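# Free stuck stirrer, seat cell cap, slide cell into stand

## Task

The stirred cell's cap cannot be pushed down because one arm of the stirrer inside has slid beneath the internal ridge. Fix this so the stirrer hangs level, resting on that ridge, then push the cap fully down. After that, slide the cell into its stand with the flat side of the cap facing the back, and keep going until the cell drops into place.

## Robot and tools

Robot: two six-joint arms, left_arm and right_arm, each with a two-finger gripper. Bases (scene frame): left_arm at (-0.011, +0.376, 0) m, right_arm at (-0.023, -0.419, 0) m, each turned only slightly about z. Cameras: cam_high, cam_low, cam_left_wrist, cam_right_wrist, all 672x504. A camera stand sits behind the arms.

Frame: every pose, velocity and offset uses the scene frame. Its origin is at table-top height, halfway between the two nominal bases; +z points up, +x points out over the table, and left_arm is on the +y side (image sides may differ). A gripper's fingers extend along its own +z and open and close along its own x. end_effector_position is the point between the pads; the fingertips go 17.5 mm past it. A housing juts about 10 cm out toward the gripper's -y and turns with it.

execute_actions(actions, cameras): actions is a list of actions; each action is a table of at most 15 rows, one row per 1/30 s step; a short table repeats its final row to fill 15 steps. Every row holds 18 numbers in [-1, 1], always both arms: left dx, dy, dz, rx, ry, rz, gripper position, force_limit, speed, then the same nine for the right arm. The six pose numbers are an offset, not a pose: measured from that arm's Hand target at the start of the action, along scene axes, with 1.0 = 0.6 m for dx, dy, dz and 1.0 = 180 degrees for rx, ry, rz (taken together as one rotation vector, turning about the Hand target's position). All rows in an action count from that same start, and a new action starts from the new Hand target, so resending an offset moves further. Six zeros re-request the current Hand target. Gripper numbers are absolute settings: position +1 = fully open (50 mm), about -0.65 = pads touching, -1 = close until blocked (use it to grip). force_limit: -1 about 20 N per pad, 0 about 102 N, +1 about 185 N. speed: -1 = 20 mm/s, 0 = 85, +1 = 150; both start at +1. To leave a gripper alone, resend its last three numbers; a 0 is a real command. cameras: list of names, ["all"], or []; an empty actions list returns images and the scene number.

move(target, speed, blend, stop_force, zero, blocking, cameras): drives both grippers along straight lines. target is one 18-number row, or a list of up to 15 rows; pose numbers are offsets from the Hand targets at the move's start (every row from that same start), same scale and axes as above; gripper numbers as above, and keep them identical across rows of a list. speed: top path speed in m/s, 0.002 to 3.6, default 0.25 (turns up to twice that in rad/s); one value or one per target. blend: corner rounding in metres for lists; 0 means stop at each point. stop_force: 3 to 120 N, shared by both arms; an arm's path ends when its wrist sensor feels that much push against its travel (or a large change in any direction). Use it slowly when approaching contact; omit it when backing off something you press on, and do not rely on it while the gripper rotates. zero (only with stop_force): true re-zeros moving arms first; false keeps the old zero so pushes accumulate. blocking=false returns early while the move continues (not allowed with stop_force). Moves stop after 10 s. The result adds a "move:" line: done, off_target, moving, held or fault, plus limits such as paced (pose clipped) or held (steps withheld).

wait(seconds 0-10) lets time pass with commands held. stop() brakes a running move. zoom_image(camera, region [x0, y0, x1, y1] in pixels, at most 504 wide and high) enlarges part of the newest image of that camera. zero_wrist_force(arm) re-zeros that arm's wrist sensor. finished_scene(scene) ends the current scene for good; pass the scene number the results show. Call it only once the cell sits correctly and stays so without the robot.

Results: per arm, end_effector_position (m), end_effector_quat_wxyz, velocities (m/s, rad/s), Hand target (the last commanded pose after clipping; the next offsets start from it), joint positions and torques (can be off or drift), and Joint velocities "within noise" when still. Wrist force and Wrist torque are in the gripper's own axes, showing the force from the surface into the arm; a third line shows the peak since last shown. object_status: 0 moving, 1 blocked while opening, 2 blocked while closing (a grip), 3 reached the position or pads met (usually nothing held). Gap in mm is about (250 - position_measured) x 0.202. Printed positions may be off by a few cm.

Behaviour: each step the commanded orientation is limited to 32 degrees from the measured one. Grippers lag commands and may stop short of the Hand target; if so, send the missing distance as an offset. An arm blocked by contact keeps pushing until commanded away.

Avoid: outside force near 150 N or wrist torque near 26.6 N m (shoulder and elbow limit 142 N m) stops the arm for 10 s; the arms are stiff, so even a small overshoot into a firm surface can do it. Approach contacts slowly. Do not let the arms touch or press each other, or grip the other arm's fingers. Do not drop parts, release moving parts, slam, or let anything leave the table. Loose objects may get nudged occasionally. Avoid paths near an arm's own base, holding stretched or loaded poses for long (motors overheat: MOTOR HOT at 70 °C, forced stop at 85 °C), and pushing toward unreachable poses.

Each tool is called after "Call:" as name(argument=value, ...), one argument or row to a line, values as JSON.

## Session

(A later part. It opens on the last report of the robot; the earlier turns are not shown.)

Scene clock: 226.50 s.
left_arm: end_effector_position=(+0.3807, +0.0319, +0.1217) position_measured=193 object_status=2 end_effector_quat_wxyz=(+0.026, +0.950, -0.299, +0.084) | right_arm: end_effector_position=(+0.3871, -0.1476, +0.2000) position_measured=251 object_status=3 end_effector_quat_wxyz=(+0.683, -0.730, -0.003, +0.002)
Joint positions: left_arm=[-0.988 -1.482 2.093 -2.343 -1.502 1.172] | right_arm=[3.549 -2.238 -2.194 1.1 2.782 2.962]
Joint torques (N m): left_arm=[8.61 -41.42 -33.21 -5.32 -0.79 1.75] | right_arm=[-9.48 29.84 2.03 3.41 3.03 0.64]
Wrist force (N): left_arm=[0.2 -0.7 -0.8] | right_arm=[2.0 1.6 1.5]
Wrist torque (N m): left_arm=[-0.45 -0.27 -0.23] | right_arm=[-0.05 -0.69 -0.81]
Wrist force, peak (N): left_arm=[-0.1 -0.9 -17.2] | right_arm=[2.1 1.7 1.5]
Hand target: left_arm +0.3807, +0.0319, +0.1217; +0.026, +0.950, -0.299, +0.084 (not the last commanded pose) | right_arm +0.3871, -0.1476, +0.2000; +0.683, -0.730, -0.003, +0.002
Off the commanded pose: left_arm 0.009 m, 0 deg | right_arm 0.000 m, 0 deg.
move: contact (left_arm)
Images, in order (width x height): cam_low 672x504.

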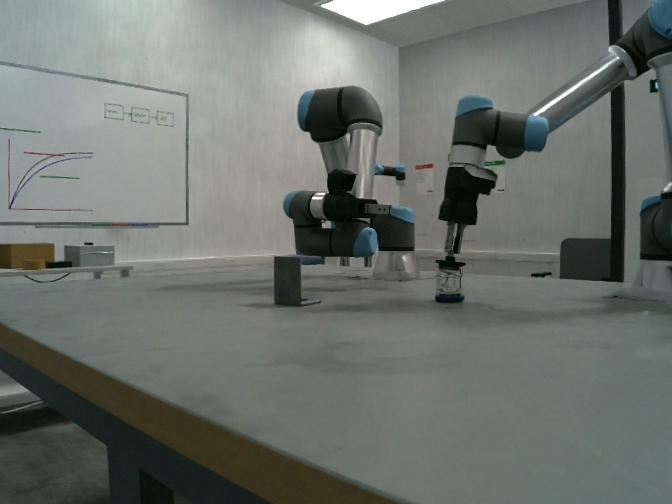

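Call:
move(
  target=[
    [-0.0082,0.0057,0.0025,-0.0239,-0.0341,0,-1,-0.2,-1, 0,0,0,0,0,0,-1,-0.6,-1],
    [-0.0164,0.0115,0.0035,-0.0478,-0.0682,0,-1,-0.2,-1, 0,0,0,0,0,0,-1,-0.6,-1],
  ],
  speed=0.04,
  cameras=["cam_low"],
)

Call:
zoom_image(
  camera="cam_low",
  region=[410, 220, 520, 310],
)

Scene clock: 230.60 s.
left_arm: end_effector_position=(+0.3708, +0.0388, +0.1238) position_measured=193 object_status=2 end_effector_quat_wxyz=(+0.065, +0.931, -0.293, +0.207) end_effector_velocity=(+0.000, +0.000, +0.000) end_effector_angular_velocity=(+0.002, +0.005, +0.001) | right_arm: end_effector_position=(+0.3871, -0.1476, +0.2000) position_measured=251 object_status=3 end_effector_quat_wxyz=(+0.683, -0.730, -0.003, +0.002)
Joint positions: left_arm=[-1.067 -1.575 2.324 -2.712 -1.373 1.127] | right_arm=[3.549 -2.238 -2.194 1.1 2.782 2.962]
Joint velocities: left_arm=[0.002 0.001 -0.003 0.006 -0.003 -0.001] | right_arm=[within noise]
Joint torques (N m): left_arm=[6.62 -18.69 -31.45 -1.9 -0.77 0.03] | right_arm=[-9.83 28.64 1.6 3.4 2.98 0.58]
Wrist force (N): left_arm=[-0.3 -0.6 -0.7] | right_arm=[2.1 1.6 1.5]
Wrist torque (N m): left_arm=[-0.42 -0.43 -0.21] | right_arm=[-0.06 -0.72 -0.82]
Wrist force, peak (N): left_arm=[0.4 -1.0 -0.8] | right_arm=[2.2 1.8 1.6]
Hand target: left_arm +0.3709, +0.0388, +0.1238; +0.065, +0.931, -0.293, +0.207 | right_arm +0.3871, -0.1476, +0.2000; +0.683, -0.730, -0.003, +0.002
Off the commanded pose: left_arm 0.000 m, 0 deg | right_arm 0.000 m, 0 deg.
move: done
Images, in order (width x height): cam_low 672x504.

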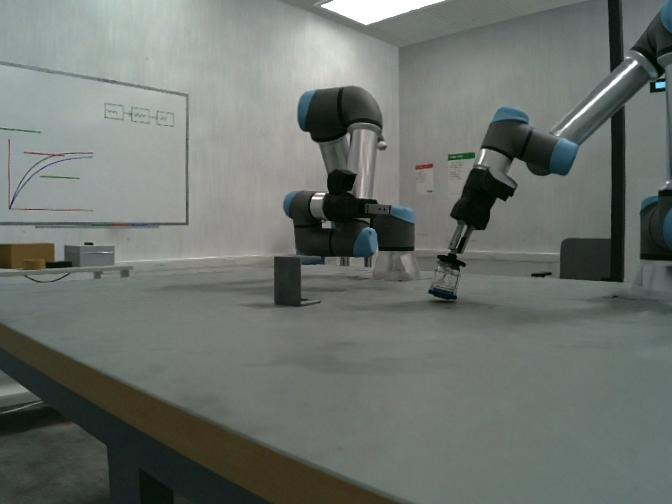

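Scaled by 4.582 from the camera's 672x504 image, which has a finer 960x720 frame.

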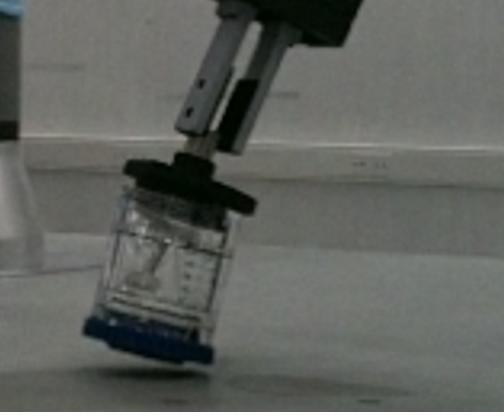

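Call:
move(
  target=[
    [0.0098,-0.007,0,0.0478,0.0682,0,-1,-0.2,-1, 0,0,0,0,0,0,-1,-0.6,-1],
    [0.016,-0.0115,0.02,0.0478,0.0682,0,-1,-0.2,-1, 0,-0.1,0,0,0,0,-1,-0.6,-1],
  ],
  speed=0.08,
)

Call:
move(
  target=[
    [0,0,0,0,0,-0.3056,-1,-0.2,-1, -0.015,0,0,-0.259,0,0,-1,-0.6,-1],
  ],
  speed=0.4,
)

Call:
move(
  target=[
    [0,0,-0.04,0,0,0,-1,-0.2,-1, 0,0,0,0,0,0,-1,-0.6,-1],
  ],
  speed=0.02,
  stop_force=4,
)

Scene clock: 234.00 s.
left_arm: end_effector_position=(+0.3795, +0.0326, +0.1328) position_measured=193 object_status=2 end_effector_quat_wxyz=(+0.026, +0.950, -0.299, +0.084) | right_arm: end_effector_position=(+0.3871, -0.1837, +0.2001) position_measured=251 object_status=3 end_effector_quat_wxyz=(+0.683, -0.730, -0.003, +0.002)
Joint positions: left_arm=[-0.989 -1.502 2.081 -2.311 -1.502 1.17] | right_arm=[3.461 -2.232 -2.208 1.052 2.868 2.904]
Joint torques (N m): left_arm=[5.93 -31.96 -14.74 -5.26 -0.9 1.16] | right_arm=[4.57 33.65 9.08 3.28 -2.01 0.96]
Wrist force (N): left_arm=[0.1 -0.5 -0.3] | right_arm=[2.2 1.7 1.2]
Wrist torque (N m): left_arm=[-0.42 -0.28 -0.33] | right_arm=[-0.03 -0.71 -0.84]
Wrist force, peak (N): left_arm=[0.1 -1.0 -0.7] | right_arm=[1.9 1.7 2.9]
Hand target: left_arm +0.3795, +0.0326, +0.1326; +0.026, +0.950, -0.299, +0.084 (not the last commanded pose) | right_arm +0.3871, -0.1837, +0.2001; +0.683, -0.730, -0.003, +0.002 (not the last commanded pose)
Off the commanded pose: left_arm 0.003 m, 0 deg | right_arm 0.024 m, 0 deg.
move: held (right_arm; a check stopped the path); path passed 1 of 2 targets; limits=held
pose unreachable (right arm): on one or more control steps of this call, first in action 0 (counted from 0), this arm could not follow its commanded pose, so it was not sent that pose on those steps. It may still have moved: this result reports where it is.
cause: moving toward the commanded pose would bring two parts of the arm too close to each other (its gripper and another part of the arm, with joints 4 (wrist 1) to 6 (wrist 3) between them, 2 mm apart when it was first held).

Scene clock: 235.73 s.
left_arm: end_effector_position=(+0.3796, +0.0326, +0.1326) position_measured=193 object_status=2 end_effector_quat_wxyz=(+0.062, +0.705, -0.704, +0.062) end_effector_velocity=(+0.000, +0.000, +0.000) end_effector_angular_velocity=(+0.000, -0.001, -0.005) | right_arm: end_effector_position=(+0.3781, -0.1836, +0.2001) position_measured=251 object_status=3 end_effector_quat_wxyz=(-0.339, +0.941, +0.002, -0.003)
Joint positions: left_arm=[-0.9 -1.468 2.037 -2.281 -1.676 2.206] | right_arm=[3.693 -1.504 -2.243 -0.591 2.167 2.187]
Joint velocities: left_arm=[-0.001 -0.001 0.001 0 0 0.005] | right_arm=[within noise]
Joint torques (N m): left_arm=[-9.31 -43.3 -11.66 -5.94 1.16 1.72] | right_arm=[-0.62 19.98 19.98 1.64 -0.1 -1.36]
Wrist force (N): left_arm=[0.0 -0.5 -0.7] | right_arm=[1.2 1.1 0.5]
Wrist torque (N m): left_arm=[-0.39 -0.27 -0.21] | right_arm=[0.12 -0.27 -0.71]
Wrist force, peak (N): left_arm=[0.2 -0.9 -0.7] | right_arm=[2.5 2.3 1.6]
Hand target: left_arm +0.3795, +0.0326, +0.1326; +0.062, +0.705, -0.704, +0.062 | right_arm +0.3781, -0.1837, +0.2001; -0.339, +0.941, +0.002, -0.003
Off the commanded pose: left_arm 0.000 m, 0 deg | right_arm 0.000 m, 0 deg.
move: done

Scene clock: 237.43 s.
left_arm: end_effector_position=(+0.3795, +0.0326, +0.1217) position_measured=193 object_status=2 end_effector_quat_wxyz=(+0.062, +0.705, -0.704, +0.062) | right_arm: end_effector_position=(+0.3781, -0.1837, +0.2001) position_measured=251 object_status=3 end_effector_quat_wxyz=(-0.339, +0.941, +0.002, -0.003)
Joint positions: left_arm=[-0.9 -1.452 2.052 -2.312 -1.676 2.207] | right_arm=[3.693 -1.504 -2.243 -0.592 2.167 2.187]
Joint torques (N m): left_arm=[-8.88 -41.88 -32.17 -5.16 1.14 1.53] | right_arm=[3.29 22.57 25.49 1.66 -1.45 -1.52]
Wrist force (N): left_arm=[-0.1 -0.5 -3.9] | right_arm=[1.0 1.0 0.6]
Wrist torque (N m): left_arm=[-0.42 -0.26 -0.26] | right_arm=[0.12 -0.24 -0.71]
Wrist force, peak (N): left_arm=[-0.3 0.1 -25.2] | right_arm=[1.1 1.4 0.6]
Hand target: left_arm +0.3795, +0.0326, +0.1217; +0.062, +0.705, -0.704, +0.062 (not the last commanded pose) | right_arm +0.3781, -0.1837, +0.2001; -0.339, +0.941, +0.002, -0.003
Off the commanded pose: left_arm 0.013 m, 0 deg | right_arm 0.000 m, 0 deg.
move: contact (left_arm)

Call:
move(
  target=[
    [0,0,0.0,0,0,0,-1,-0.2,-1, 0,0.12,-0.15,0.09,0,0,-1,-0.6,-1],
    [0,0,0,0,0,0,-1,-0.2,-1, 0,0.2,-0.228,0.09,0,0,-1,-0.6,-1],
  ],
  speed=0.2,
  cameras=["cam_right_wrist"],
)

Call:
move(
  target=[
    [0,0,0.0,0,0,0,-1,-0.2,-1, 0,0.13,0,0,0,0,-1,-0.6,-1],
  ],
  speed=0.03,
  stop_force=3,
  cameras=["cam_right_wrist","cam_left_wrist","cam_low"],
)

Call:
zoom_image(
  camera="cam_low",
  region=[410, 220, 520, 310],
)

Scene clock: 239.67 s.
left_arm: end_effector_position=(+0.3795, +0.0326, +0.1217) position_measured=193 object_status=2 end_effector_quat_wxyz=(+0.062, +0.705, -0.704, +0.062) | right_arm: end_effector_position=(+0.3781, -0.0637, +0.0633) position_measured=251 object_status=3 end_effector_quat_wxyz=(-0.468, +0.884, +0.002, -0.003)
Joint positions: left_arm=[-0.9 -1.452 2.052 -2.312 -1.676 2.207] | right_arm=[3.842 -2.137 -2.309 0.458 2.293 2.504]
Joint torques (N m): left_arm=[-8.12 -41.55 -31.68 -5.27 0.88 1.91] | right_arm=[2.07 24.49 7.14 5.25 3.28 0.04]
Wrist force (N): left_arm=[0.0 -0.3 -3.2] | right_arm=[1.4 1.4 0.8]
Wrist torque (N m): left_arm=[-0.39 -0.28 -0.26] | right_arm=[0.03 -0.39 -0.75]
Wrist force, peak (N): left_arm=[-0.2 -0.4 -3.9] | right_arm=[1.3 3.2 3.1]
Hand target: left_arm +0.3795, +0.0326, +0.1217; +0.062, +0.705, -0.704, +0.062 | right_arm +0.3781, -0.0637, +0.0633; -0.468, +0.884, +0.002, -0.003
Off the commanded pose: left_arm 0.000 m, 0 deg | right_arm 0.000 m, 0 deg.
move: done
Images, in order (width x height): cam_right_wrist 672x504.

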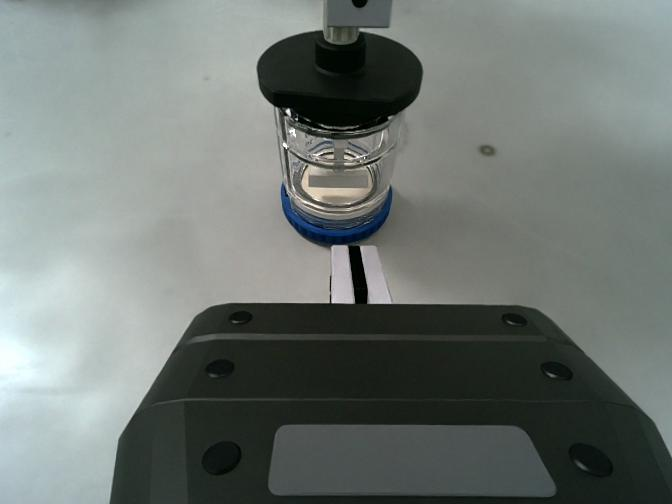

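Scene clock: 241.97 s.
left_arm: end_effector_position=(+0.3795, +0.0326, +0.1218) position_measured=193 object_status=2 end_effector_quat_wxyz=(+0.062, +0.705, -0.704, +0.062) | right_arm: end_effector_position=(+0.3781, -0.0199, +0.0633) position_measured=251 object_status=3 end_effector_quat_wxyz=(-0.468, +0.884, +0.002, -0.003)
Joint positions: left_arm=[-0.9 -1.452 2.052 -2.312 -1.676 2.207] | right_arm=[3.924 -2.166 -2.252 0.48 2.237 2.581]
Joint torques (N m): left_arm=[-8.05 -25.74 -25.15 -4.93 -1.66 1.36] | right_arm=[2.6 39.88 13.07 1.63 1.04 1.02]
Wrist force (N): left_arm=[-0.8 -0.5 -10.3] | right_arm=[1.2 1.5 1.1]
Wrist torque (N m): left_arm=[-0.45 -0.35 -0.26] | right_arm=[0.07 -0.35 -0.72]
Wrist force, peak (N): left_arm=[-7.1 -0.2 -13.3] | right_arm=[1.4 7.4 -6.8]
Hand target: left_arm +0.3795, +0.0326, +0.1217; +0.062, +0.705, -0.704, +0.062 | right_arm +0.3781, -0.0198, +0.0633; -0.468, +0.884, +0.002, -0.003 (not the last commanded pose)
Off the commanded pose: left_arm 0.000 m, 0 deg | right_arm 0.034 m, 0 deg.
move: contact (right_arm)
Images, in order (width x height): cam_low 672x504, cam_left_wrist 672x504, cam_right_wrist 672x504.

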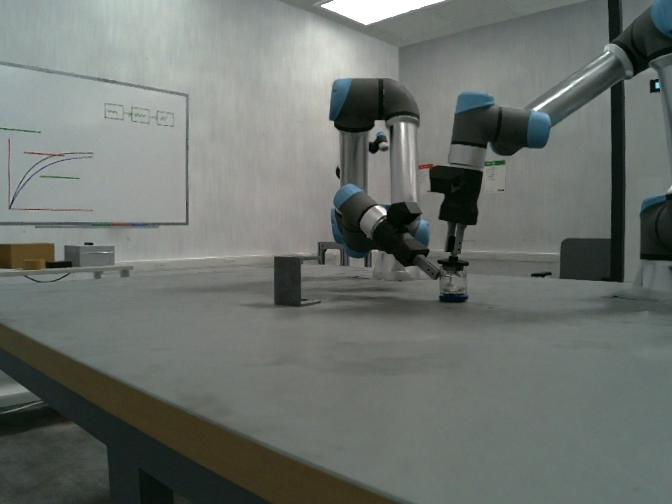

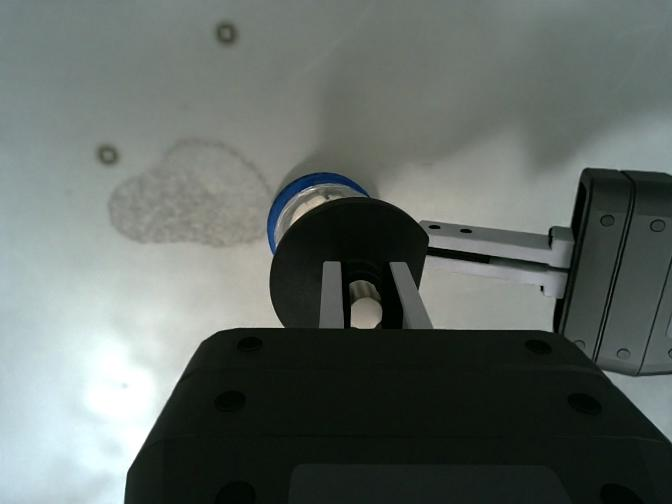

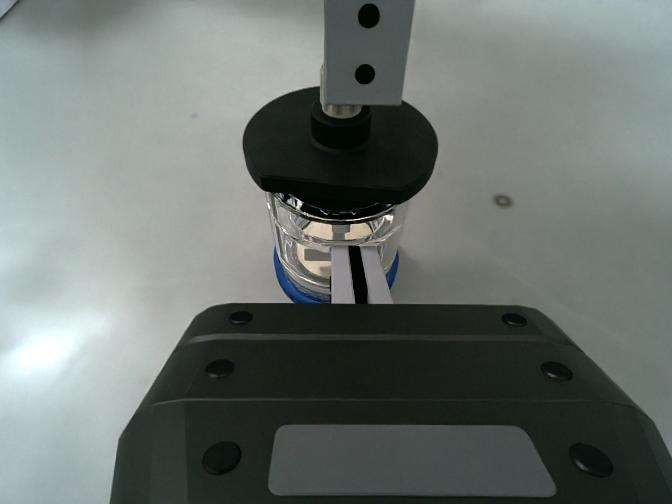

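Scaled by 4.582 from the camera's 672x504 image, which has a finer 960x720 frame.

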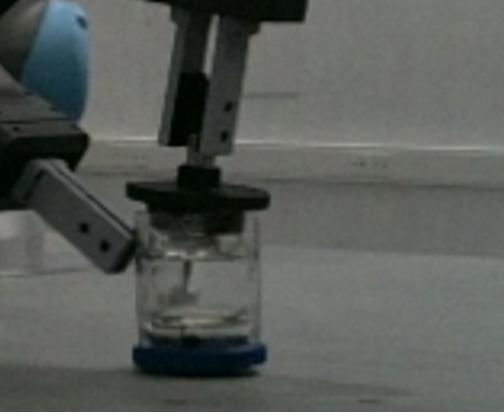

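Call:
move(
  target=[
    [0,0,0.0,0,0,0,-1,-0.2,-1, 0,-0.08,0,0,0,0,-1,-0.6,-1],
  ],
  speed=0.1,
  cameras=["cam_right_wrist","cam_low"],
)

Call:
zoom_image(
  camera="cam_low",
  region=[410, 220, 520, 310],
)

Call:
zoom_image(
  camera="cam_right_wrist",
  region=[240, 0, 440, 240],
)

Scene clock: 243.07 s.
left_arm: end_effector_position=(+0.3795, +0.0326, +0.1217) position_measured=193 object_status=2 end_effector_quat_wxyz=(+0.062, +0.705, -0.704, +0.062) | right_arm: end_effector_position=(+0.3781, -0.0678, +0.0633) position_measured=251 object_status=3 end_effector_quat_wxyz=(-0.468, +0.884, +0.002, -0.003)
Joint positions: left_arm=[-0.9 -1.452 2.052 -2.312 -1.676 2.207] | right_arm=[3.834 -2.134 -2.314 0.455 2.298 2.496]
Joint torques (N m): left_arm=[-7.42 -15.4 -13.01 -4.17 -1.53 1.3] | right_arm=[5.73 24.19 16.03 5.21 -1.4 1.37]
Wrist force (N): left_arm=[-0.7 -0.7 -11.3] | right_arm=[1.3 1.6 0.9]
Wrist torque (N m): left_arm=[-0.49 -0.36 -0.26] | right_arm=[0.08 -0.36 -0.83]
Wrist force, peak (N): left_arm=[-0.6 -0.5 -11.5] | right_arm=[1.7 2.5 -0.3]
Hand target: left_arm +0.3795, +0.0326, +0.1217; +0.062, +0.705, -0.704, +0.062 | right_arm +0.3781, -0.0678, +0.0633; -0.468, +0.884, +0.002, -0.003
Off the commanded pose: left_arm 0.000 m, 0 deg | right_arm 0.000 m, 0 deg.
move: done
Images, in order (width x height): cam_low 672x504, cam_right_wrist 672x504.

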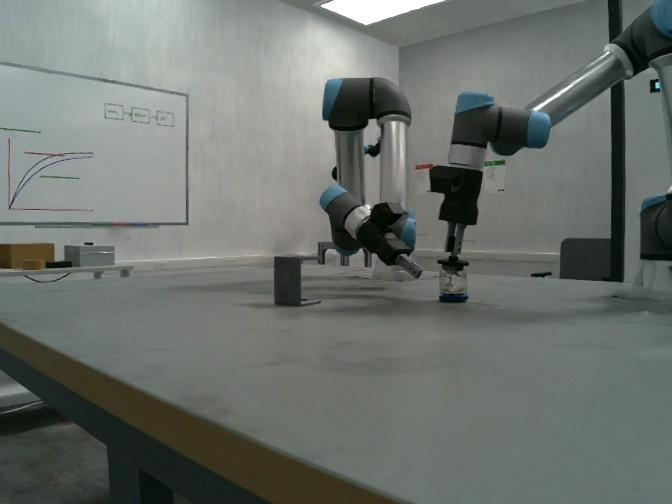

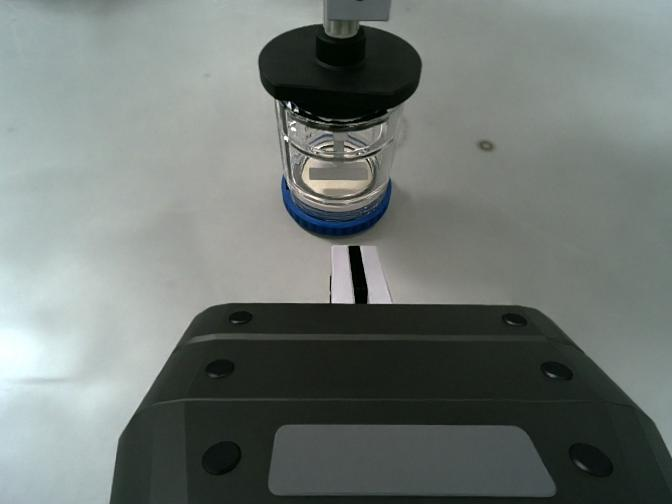

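Scaled by 4.582 from the camera's 672x504 image, which has a finer 960x720 frame.

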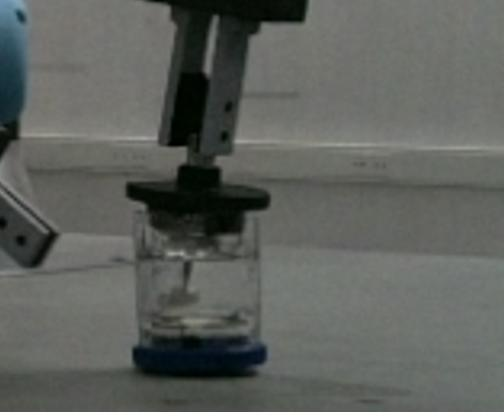

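Scaled by 2.100 from the camera's 672x504 image, which has a finer 960x720 frame.

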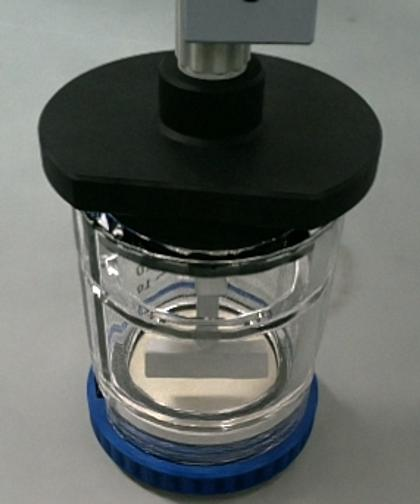

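Call:
move(
  target=[
    [0,0,0.001,0,0,0,-1,-0.2,-1, 0,-0.08,0.08,0.02,0,0,-1,-0.6,-1],
    [0,0,0.001,0,0,0,0.2,-0.7,-1, 0,-0.08,0.08,0.02,0,0,-1,-0.6,-1],
    [0,0.03,0.16,0,0,0,0.2,-0.7,-1, 0,-0.08,0.08,0.02,0,0,-1,-0.6,-1],
  ],
  speed=0.2,
  cameras=["cam_right_wrist","cam_low"],
)

Call:
zoom_image(
  camera="cam_low",
  region=[410, 220, 520, 310],
)

Call:
zoom_image(
  camera="cam_right_wrist",
  region=[240, 0, 440, 240],
)

Scene clock: 246.13 s.
left_arm: end_effector_position=(+0.3795, +0.0506, +0.2177) position_measured=123 object_status=3 end_effector_quat_wxyz=(+0.062, +0.705, -0.704, +0.062) | right_arm: end_effector_position=(+0.3781, -0.1158, +0.1113) position_measured=251 object_status=3 end_effector_quat_wxyz=(-0.496, +0.869, +0.002, -0.003)
Joint positions: left_arm=[-0.877 -1.589 1.922 -2.043 -1.679 2.23] | right_arm=[3.715 -2.006 -2.359 0.351 2.415 2.416]
Joint torques (N m): left_arm=[-9.45 -26.52 -22.19 -1.76 -0.35 -1.66] | right_arm=[-7.15 34.6 18.34 1.46 4.05 -0.7]
Wrist force (N): left_arm=[0.3 -0.7 -2.9] | right_arm=[1.6 1.7 0.6]
Wrist torque (N m): left_arm=[-0.44 -0.24 -0.29] | right_arm=[0.10 -0.44 -0.79]
Wrist force, peak (N): left_arm=[-0.9 -0.4 -11.9] | right_arm=[1.7 1.8 3.2]
Hand target: left_arm +0.3795, +0.0506, +0.2177; +0.062, +0.705, -0.704, +0.062 | right_arm +0.3781, -0.1158, +0.1113; -0.496, +0.869, +0.002, -0.003
Off the commanded pose: left_arm 0.000 m, 0 deg | right_arm 0.000 m, 0 deg.
move: done
Images, in order (width x height): cam_low 672x504, cam_right_wrist 672x504.

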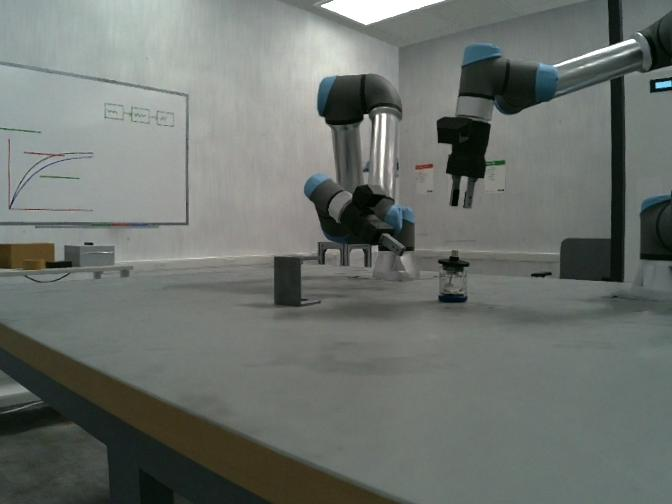

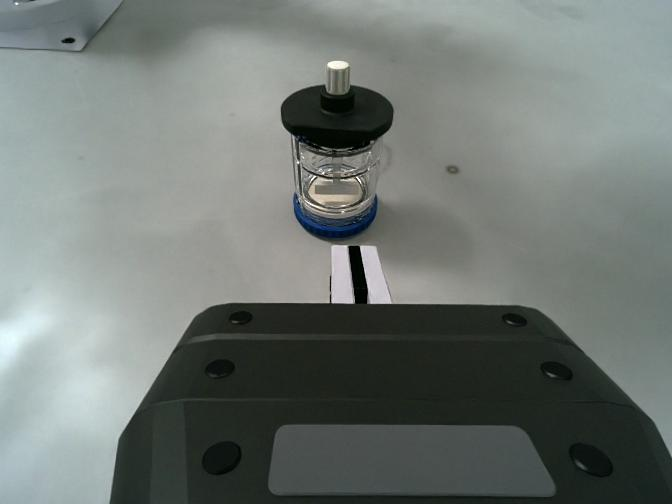

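Scaled by 4.582 from the camera's 672x504 image, which has a finer 960x720 frame.

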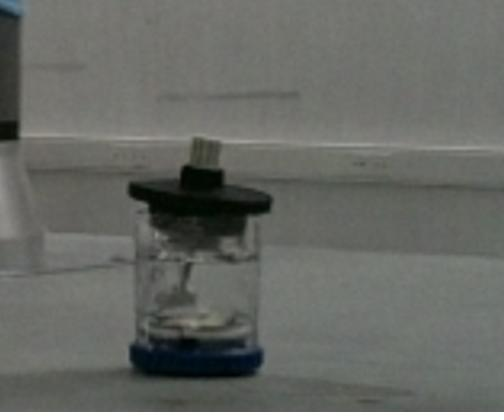

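Scaled by 2.100 from the camera's 672x504 image, which has a finer 960x720 frame.

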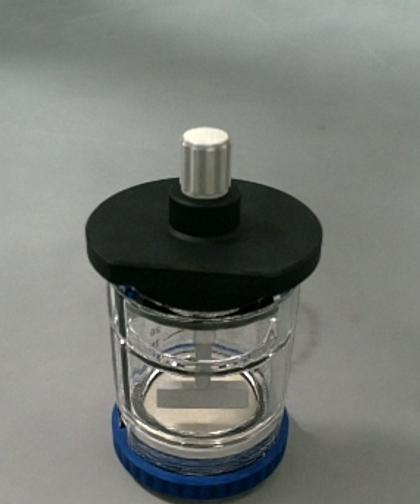

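Call:
move(
  target=[
    [0,-0.03,0,0.0556,0,0,0.2,-0.7,-1, 0,0,0,0,0,0,-1,-0.6,-1],
  ],
  speed=0.2,
  cameras=["cam_left_wrist"],
)

Call:
zoom_image(
  camera="cam_left_wrist",
  region=[270, 140, 430, 300],
)

Scene clock: 253.70 s.
left_arm: end_effector_position=(+0.3795, +0.0326, +0.2177) position_measured=123 object_status=3 end_effector_quat_wxyz=(+0.000, +0.707, -0.707, +0.000) | right_arm: end_effector_position=(+0.3781, -0.1158, +0.1113) position_measured=251 object_status=3 end_effector_quat_wxyz=(-0.496, +0.869, +0.002, -0.003)
Joint positions: left_arm=[-0.954 -1.509 1.793 -1.856 -1.571 2.161] | right_arm=[3.715 -2.006 -2.359 0.351 2.415 2.416]
Joint torques (N m): left_arm=[5.76 -38.61 -19.4 -1.8 0.79 0.82] | right_arm=[-6.66 34.23 18.38 1.42 4.03 -0.97]
Wrist force (N): left_arm=[0.1 -0.8 -2.3] | right_arm=[1.3 1.9 0.8]
Wrist torque (N m): left_arm=[-0.44 -0.14 -0.32] | right_arm=[0.13 -0.40 -0.79]
Wrist force, peak (N): left_arm=[0.4 -0.9 -2.9] | right_arm=[1.6 2.0 1.0]
Hand target: left_arm +0.3795, +0.0326, +0.2177; +0.000, +0.707, -0.707, +0.000 | right_arm +0.3781, -0.1158, +0.1113; -0.496, +0.869, +0.002, -0.003
Off the commanded pose: left_arm 0.000 m, 0 deg | right_arm 0.000 m, 0 deg.
move: done
Images, in order (width x height): cam_left_wrist 672x504.

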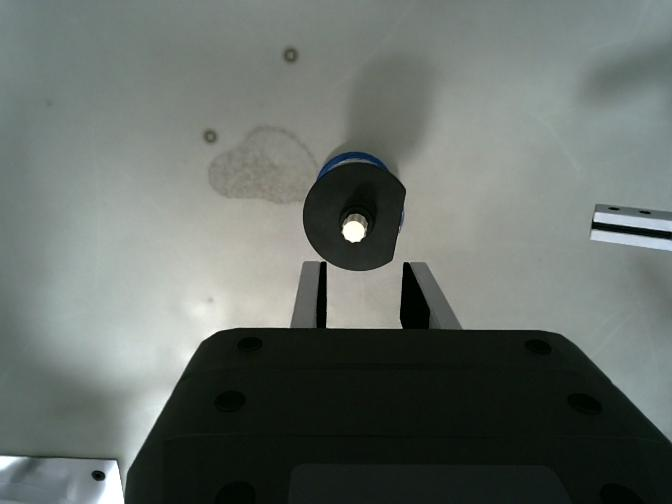

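Scaled by 3.150 from the camera's 672x504 image, which has a finer 960x720 frame.

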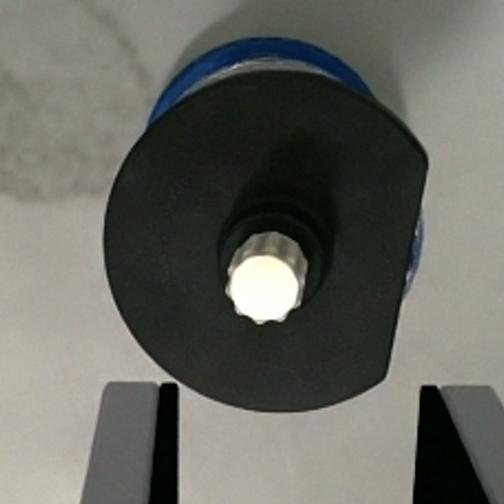

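Call:
move(
  target=[
    [-0.0017,-0.0018,-0.1,-0.045,0,0,0.2,-0.7,-1, 0,0,0,0,0,0,-1,-0.6,-1],
    [-0.0017,-0.0018,-0.1605,-0.045,0,0,0.2,-0.7,-1, 0,0,0,0,0,0,-1,-0.6,-1],
    [-0.0017,-0.0018,-0.1605,-0.045,0,0,-1,0.3,-1, 0,0,0,0,0,0,-1,-0.6,-1],
  ],
  speed=0.15,
)

Call:
move(
  target=[
    [0,0,0,0,0,0,-1,0.3,-1, 0,0.08,-0.08,-0.02,0,0,-1,-0.6,-1],
  ],
  speed=0.15,
)

Call:
move(
  target=[
    [0,0,0,0,0,0,-1,0.3,-1, 0,0.12,0,0,0,0,-1,-0.6,-1],
  ],
  speed=0.02,
  stop_force=3,
)

Call:
move(
  target=[
    [0,0.01,0.004,-0.0417,0,0,-1,0.3,-1, 0,0,0,0,0,0,-1,-0.6,-1],
    [0,0.0267,0.006,-0.111,0,0,-1,0.3,-1, 0,0,0,0,0,0,-1,-0.6,-1],
  ],
  speed=0.04,
  cameras=["cam_low","cam_right_wrist"],
)

Call:
zoom_image(
  camera="cam_low",
  region=[410, 220, 520, 310],
)

Scene clock: 256.83 s.
left_arm: end_effector_position=(+0.3785, +0.0315, +0.1214) position_measured=197 object_status=0 end_effector_quat_wxyz=(+0.050, +0.706, -0.705, +0.050) | right_arm: end_effector_position=(+0.3781, -0.1158, +0.1113) position_measured=251 object_status=3 end_effector_quat_wxyz=(-0.496, +0.869, +0.002, -0.003)
Joint positions: left_arm=[-0.914 -1.446 2.035 -2.274 -1.654 2.195] | right_arm=[3.715 -2.006 -2.359 0.351 2.415 2.416]
Joint torques (N m): left_arm=[-8.01 -42.13 -30.05 -5.47 -1.21 -1.23] | right_arm=[-6.43 35.2 18.03 1.47 4.06 -0.85]
Wrist force (N): left_arm=[-0.2 -0.5 -0.5] | right_arm=[1.5 1.7 0.8]
Wrist torque (N m): left_arm=[-0.38 -0.21 -0.24] | right_arm=[0.10 -0.43 -0.79]
Wrist force, peak (N): left_arm=[0.7 -0.5 -5.3] | right_arm=[1.8 1.9 0.7]
Hand target: left_arm +0.3785, +0.0315, +0.1214; +0.050, +0.706, -0.705, +0.050 | right_arm +0.3781, -0.1158, +0.1113; -0.496, +0.869, +0.002, -0.003
Off the commanded pose: left_arm 0.000 m, 0 deg | right_arm 0.000 m, 0 deg.
move: done

Scene clock: 257.73 s.
left_arm: end_effector_position=(+0.3785, +0.0315, +0.1214) position_measured=197 object_status=2 end_effector_quat_wxyz=(+0.050, +0.706, -0.705, +0.050) | right_arm: end_effector_position=(+0.3781, -0.0679, +0.0633) position_measured=251 object_status=3 end_effector_quat_wxyz=(-0.468, +0.884, +0.002, -0.003)
Joint positions: left_arm=[-0.914 -1.446 2.035 -2.274 -1.654 2.195] | right_arm=[3.834 -2.134 -2.314 0.455 2.298 2.496]
Joint torques (N m): left_arm=[-8.43 -42.24 -30.36 -5.5 -0.92 -1.09] | right_arm=[1.99 27.69 4.49 2.03 2.78 -1.1]
Wrist force (N): left_arm=[-0.1 -0.7 -0.7] | right_arm=[1.5 1.5 1.0]
Wrist torque (N m): left_arm=[-0.42 -0.23 -0.23] | right_arm=[0.05 -0.40 -0.75]
Wrist force, peak (N): left_arm=[-0.2 -0.6 -0.9] | right_arm=[1.2 1.6 3.4]
Hand target: left_arm +0.3785, +0.0315, +0.1214; +0.050, +0.706, -0.705, +0.050 | right_arm +0.3781, -0.0678, +0.0633; -0.468, +0.884, +0.002, -0.003
Off the commanded pose: left_arm 0.000 m, 0 deg | right_arm 0.000 m, 0 deg.
move: done

Scene clock: 260.93 s.
left_arm: end_effector_position=(+0.3785, +0.0315, +0.1215) position_measured=197 object_status=2 end_effector_quat_wxyz=(+0.050, +0.706, -0.705, +0.050) | right_arm: end_effector_position=(+0.3781, -0.0205, +0.0633) position_measured=251 object_status=3 end_effector_quat_wxyz=(-0.468, +0.884, +0.002, -0.003)
Joint positions: left_arm=[-0.914 -1.446 2.035 -2.274 -1.654 2.195] | right_arm=[3.923 -2.165 -2.253 0.48 2.238 2.58]
Joint torques (N m): left_arm=[-8.1 -32.8 -28.63 -5.03 -1.18 -0.9] | right_arm=[-9.59 39.71 3.22 1.62 3.66 0.5]
Wrist force (N): left_arm=[-0.5 -0.4 -7.2] | right_arm=[1.3 1.8 0.8]
Wrist torque (N m): left_arm=[-0.43 -0.32 -0.23] | right_arm=[0.08 -0.34 -0.72]
Wrist force, peak (N): left_arm=[-5.4 -0.2 -8.3] | right_arm=[1.3 6.1 -4.7]
Hand target: left_arm +0.3785, +0.0315, +0.1214; +0.050, +0.706, -0.705, +0.050 | right_arm +0.3781, -0.0205, +0.0633; -0.468, +0.884, +0.002, -0.003 (not the last commanded pose)
Off the commanded pose: left_arm 0.000 m, 0 deg | right_arm 0.025 m, 0 deg.
move: contact (right_arm)

Scene clock: 265.73 s.
left_arm: end_effector_position=(+0.3784, +0.0477, +0.1249) position_measured=197 object_status=2 end_effector_quat_wxyz=(+0.172, +0.686, -0.686, +0.172) end_effector_velocity=(+0.000, +0.000, -0.001) end_effector_angular_velocity=(+0.005, +0.001, +0.001) | right_arm: end_effector_position=(+0.3781, -0.0205, +0.0633) position_measured=251 object_status=3 end_effector_quat_wxyz=(-0.468, +0.884, +0.002, -0.003)
Joint positions: left_arm=[-0.767 -1.476 2.227 -2.686 -1.907 2.284] | right_arm=[3.923 -2.165 -2.253 0.48 2.238 2.58]
Joint velocities: left_arm=[-0.001 0 -0.001 0.005 0.003 0] | right_arm=[within noise]
Joint torques (N m): left_arm=[-9.78 -18.37 -26.66 -0.83 1.21 -0.52] | right_arm=[-5.03 32.5 12.73 3.02 2.22 0.52]
Wrist force (N): left_arm=[2.5 -0.5 -9.3] | right_arm=[1.0 1.4 1.1]
Wrist torque (N m): left_arm=[-0.47 -0.56 -0.40] | right_arm=[0.06 -0.32 -0.72]
Wrist force, peak (N): left_arm=[2.5 -0.5 -9.3] | right_arm=[1.5 7.1 -4.2]
Hand target: left_arm +0.3785, +0.0476, +0.1250; +0.172, +0.686, -0.686, +0.172 | right_arm +0.3781, -0.0205, +0.0633; -0.468, +0.884, +0.002, -0.003
Off the commanded pose: left_arm 0.000 m, 0 deg | right_arm 0.000 m, 0 deg.
move: done
Images, in order (width x height): cam_low 672x504, cam_right_wrist 672x504.

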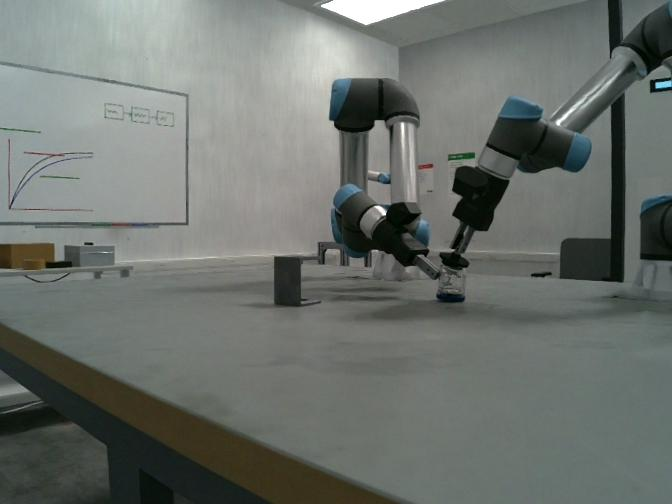

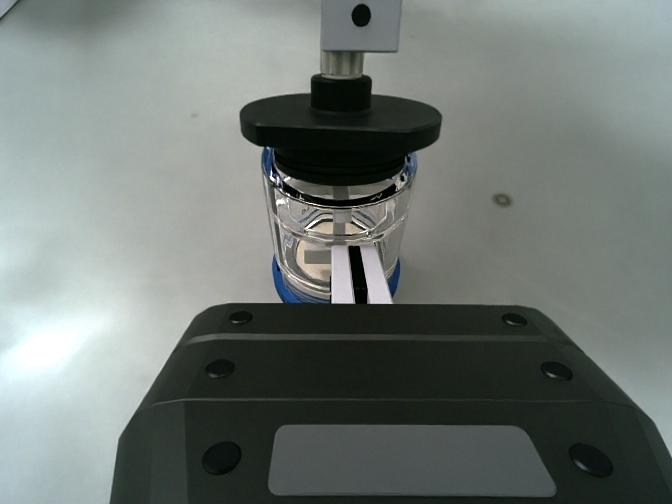

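Scaled by 4.582 from the camera's 672x504 image, which has a finer 960x720 frame.

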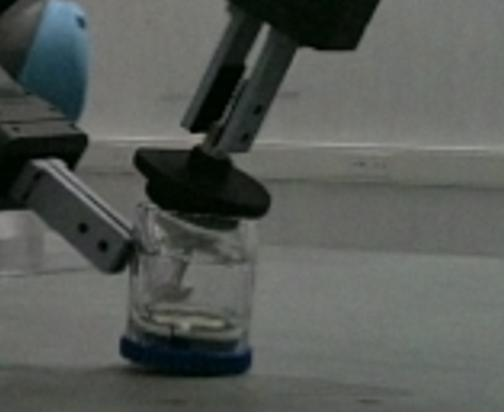

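Call:
move(
  target=[
    [0,0,0.015,0,0,0,-1,0.3,-1, 0,0,0,0,0,0,-1,-0.6,-1],
  ],
  speed=0.03,
  cameras=["cam_low","cam_right_wrist"],
)

Call:
zoom_image(
  camera="cam_low",
  region=[410, 220, 520, 310],
)

Call:
zoom_image(
  camera="cam_right_wrist",
  region=[240, 60, 440, 300],
)

Scene clock: 266.73 s.
left_arm: end_effector_position=(+0.3785, +0.0475, +0.1342) position_measured=197 object_status=2 end_effector_quat_wxyz=(+0.172, +0.686, -0.686, +0.172) | right_arm: end_effector_position=(+0.3781, -0.0205, +0.0633) position_measured=251 object_status=3 end_effector_quat_wxyz=(-0.468, +0.884, +0.002, -0.003)
Joint positions: left_arm=[-0.768 -1.495 2.216 -2.657 -1.907 2.284] | right_arm=[3.923 -2.165 -2.253 0.48 2.238 2.58]
Joint torques (N m): left_arm=[-9.34 -16.61 -17.18 -5.9 -0.53 -1.1] | right_arm=[-4.48 31.22 14.11 3.29 1.92 0.64]
Wrist force (N): left_arm=[0.7 -0.7 -1.9] | right_arm=[1.1 1.4 0.9]
Wrist torque (N m): left_arm=[-0.45 -0.47 -0.39] | right_arm=[0.05 -0.32 -0.72]
Wrist force, peak (N): left_arm=[2.9 -0.3 -9.5] | right_arm=[1.4 2.0 0.6]
Hand target: left_arm +0.3785, +0.0476, +0.1340; +0.172, +0.686, -0.686, +0.172 | right_arm +0.3781, -0.0205, +0.0633; -0.468, +0.884, +0.002, -0.003
Off the commanded pose: left_arm 0.000 m, 0 deg | right_arm 0.000 m, 0 deg.
move: done
Images, in order (width x height): cam_low 672x504, cam_right_wrist 672x504.

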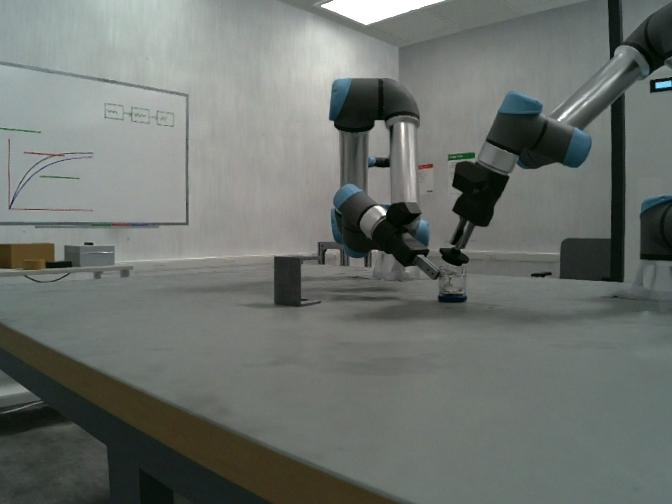

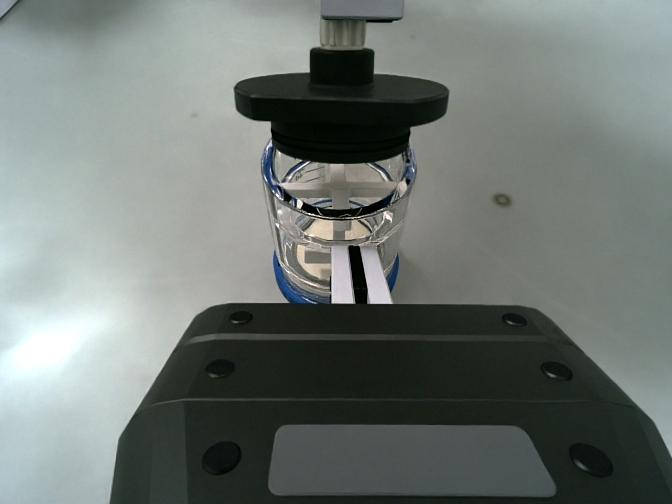

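Scaled by 4.582 from the camera's 672x504 image, which has a finer 960x720 frame.

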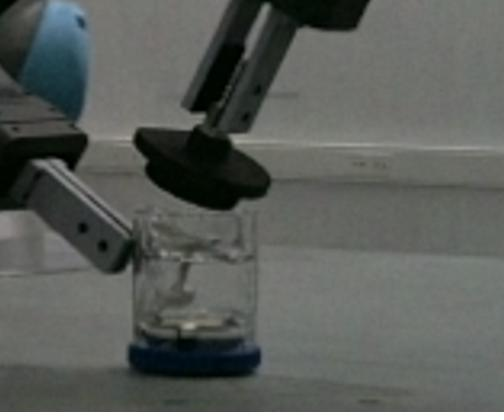

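Scaled by 2.100 from the camera's 672x504 image, which has a finer 960x720 frame.

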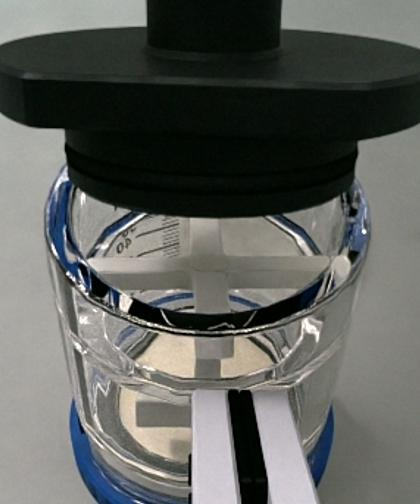

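Call:
move(
  target=[
    [0,0,0.1,0,0,0,-1,0.3,-1, 0,-0.1,0,0,0,0,-1,-0.6,-1],
    [0,0.2,0.1,0.156,0,0,-1,0.3,-1, 0,-0.2,0.1,0,0,0,-1,-0.6,-1],
    [0,0.2,-0.1,0.156,0,0,-1,0.3,-1, 0,-0.2,0.1,0,0,0,-1,-0.6,-1],
  ],
  speed=0.2,
)

Call:
move(
  target=[
    [0,0,-0.08,0,0,0,-1,0.3,-1, 0,0,0,0,0,0,-1,-0.6,-1],
  ],
  speed=0.03,
  stop_force=3,
  cameras=["cam_low","cam_right_wrist","cam_left_wrist"],
)

Call:
zoom_image(
  camera="cam_low",
  region=[410, 220, 550, 320],
)

Call:
zoom_image(
  camera="cam_right_wrist",
  region=[240, 100, 440, 300],
)

Scene clock: 270.70 s.
left_arm: end_effector_position=(+0.3784, +0.1676, +0.0741) position_measured=197 object_status=2 end_effector_quat_wxyz=(+0.000, +0.707, -0.707, +0.000) | right_arm: end_effector_position=(+0.3781, -0.1405, +0.1233) position_measured=251 object_status=3 end_effector_quat_wxyz=(-0.468, +0.884, +0.002, -0.003)
Joint positions: left_arm=[-0.771 -1.518 2.222 -2.275 -1.571 2.343] | right_arm=[3.679 -1.89 -2.373 0.15 2.393 2.324]
Joint torques (N m): left_arm=[8.96 -21.66 -21.77 -4.67 1.44 1.8] | right_arm=[6.84 29.58 20.42 1.49 -1.1 1.45]
Wrist force (N): left_arm=[0.1 -0.8 -2.0] | right_arm=[1.8 1.6 0.7]
Wrist torque (N m): left_arm=[-0.46 -0.14 -0.18] | right_arm=[0.13 -0.46 -0.77]
Wrist force, peak (N): left_arm=[0.2 -0.8 -5.5] | right_arm=[1.6 3.3 -0.9]
Hand target: left_arm +0.3785, +0.1676, +0.0740; +0.000, +0.707, -0.707, +0.000 | right_arm +0.3781, -0.1405, +0.1233; -0.468, +0.884, +0.002, -0.003
Off the commanded pose: left_arm 0.000 m, 0 deg | right_arm 0.000 m, 0 deg.
move: done

Scene clock: 272.43 s.
left_arm: end_effector_position=(+0.3785, +0.1676, +0.0551) position_measured=197 object_status=2 end_effector_quat_wxyz=(+0.000, +0.707, -0.707, +0.000) | right_arm: end_effector_position=(+0.3781, -0.1405, +0.1233) position_measured=251 object_status=3 end_effector_quat_wxyz=(-0.468, +0.884, +0.002, -0.003)
Joint positions: left_arm=[-0.771 -1.481 2.246 -2.336 -1.571 2.343] | right_arm=[3.679 -1.89 -2.373 0.15 2.393 2.324]
Joint torques (N m): left_arm=[-2.12 -26.31 -30.25 -5.18 -0.51 1.46] | right_arm=[7.33 30.47 19.82 1.59 -1.08 1.34]
Wrist force (N): left_arm=[0.3 -0.5 -2.3] | right_arm=[1.8 1.6 0.9]
Wrist torque (N m): left_arm=[-0.45 -0.13 -0.19] | right_arm=[0.13 -0.45 -0.77]
Wrist force, peak (N): left_arm=[-6.0 1.0 -33.5] | right_arm=[2.0 1.6 0.9]
Hand target: left_arm +0.3784, +0.1676, +0.0551; +0.000, +0.707, -0.707, +0.000 (not the last commanded pose) | right_arm +0.3781, -0.1405, +0.1233; -0.468, +0.884, +0.002, -0.003
Off the commanded pose: left_arm 0.029 m, 0 deg | right_arm 0.000 m, 0 deg.
move: contact (left_arm)
Images, in order (width x height): cam_low 672x504, cam_left_wrist 672x504, cam_right_wrist 672x504.

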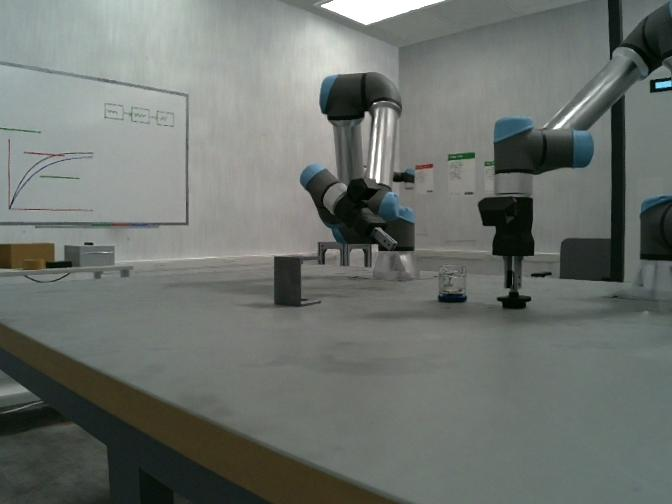

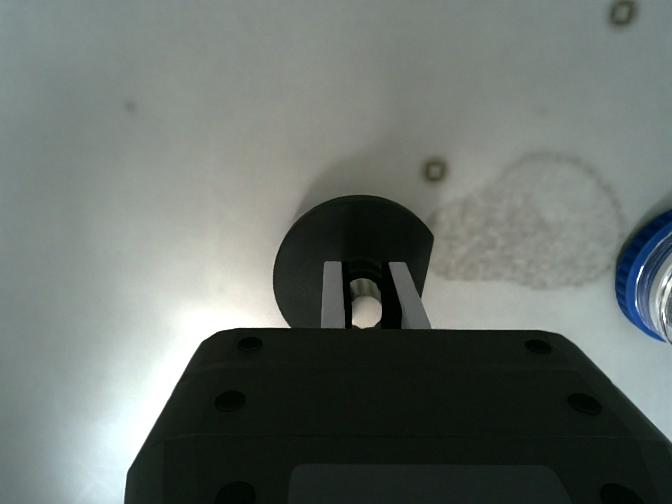

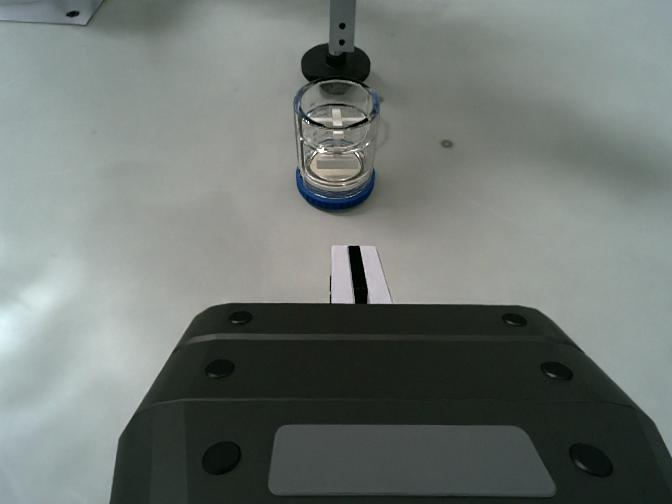

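Scaled by 3.600 from the camera's 672x504 image, which has a finer 960x720 frame.

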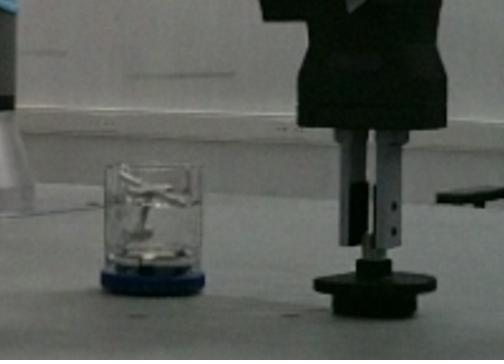

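Scaled by 2.520 from the camera's 672x504 image, which has a finer 960x720 frame.

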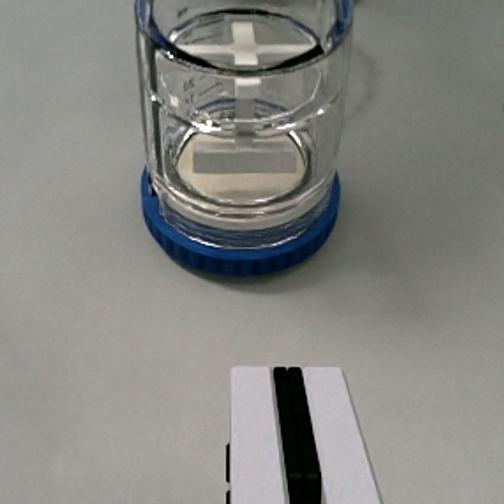

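Call:
move(
  target=[
    [0,0,0,0,0,0,0.2,-0.7,-1, 0,0,0,0,0,0,-1,-0.6,-1],
    [0,-0.01,0.15,0,0,0,0.2,-0.7,-1, 0,-0.1,0,0,0,0,-1,-0.6,-1],
    [-0.02,-0.24,0.2,0,0,0,0.2,-0.7,-1, 0,-0.1,0,0,0,0,-1,-0.6,-1],
  ],
  speed=0.3,
  cameras=["cam_left_wrist"],
)

Call:
zoom_image(
  camera="cam_left_wrist",
  region=[260, 80, 460, 280],
)

Scene clock: 275.50 s.
left_arm: end_effector_position=(+0.3665, +0.0237, +0.1750) position_measured=123 object_status=3 end_effector_quat_wxyz=(+0.000, +0.707, -0.707, +0.000) | right_arm: end_effector_position=(+0.3781, -0.2005, +0.1233) position_measured=251 object_status=3 end_effector_quat_wxyz=(-0.468, +0.884, +0.002, -0.003)
Joint positions: left_arm=[-0.985 -1.483 1.88 -1.969 -1.571 2.129] | right_arm=[3.536 -1.833 -2.4 -0.024 2.466 2.135]
Joint torques (N m): left_arm=[-6.29 -31.61 -30.11 -4.73 -0.01 -1.34] | right_arm=[-6.64 17.32 7.86 1.61 -0.93 -1]
Wrist force (N): left_arm=[0.2 -0.5 -2.6] | right_arm=[1.5 1.6 0.7]
Wrist torque (N m): left_arm=[-0.42 -0.15 -0.32] | right_arm=[0.13 -0.40 -0.77]
Wrist force, peak (N): left_arm=[0.4 -0.4 -5.7] | right_arm=[2.0 2.9 -1.0]
Hand target: left_arm +0.3664, +0.0236, +0.1751; +0.000, +0.707, -0.707, +0.000 | right_arm +0.3781, -0.2005, +0.1233; -0.468, +0.884, +0.002, -0.003
Off the commanded pose: left_arm 0.000 m, 0 deg | right_arm 0.000 m, 0 deg.
move: done
Images, in order (width x height): cam_left_wrist 672x504.

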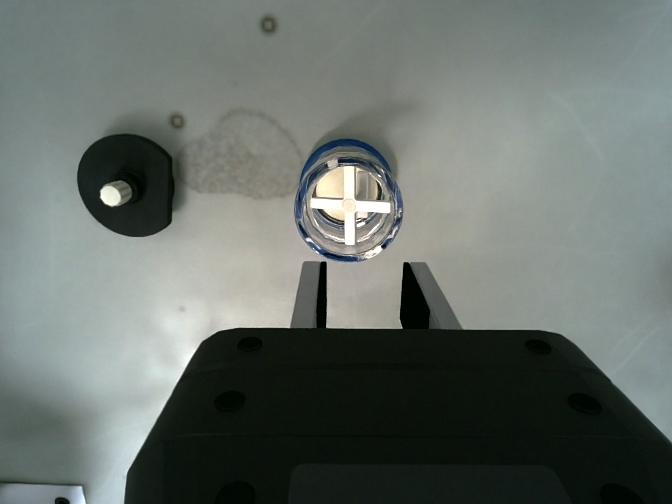

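Scaled by 2.520 from the camera's 672x504 image, which has a finer 960x720 frame.

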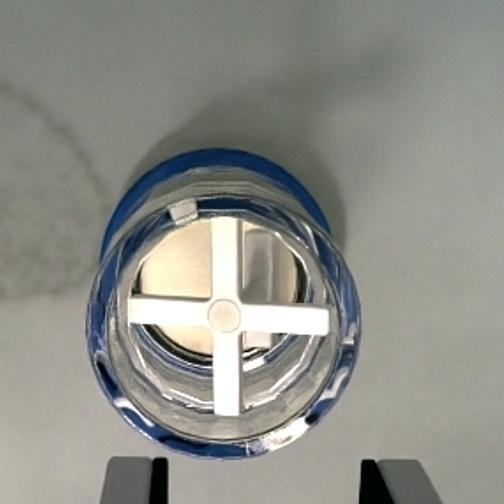

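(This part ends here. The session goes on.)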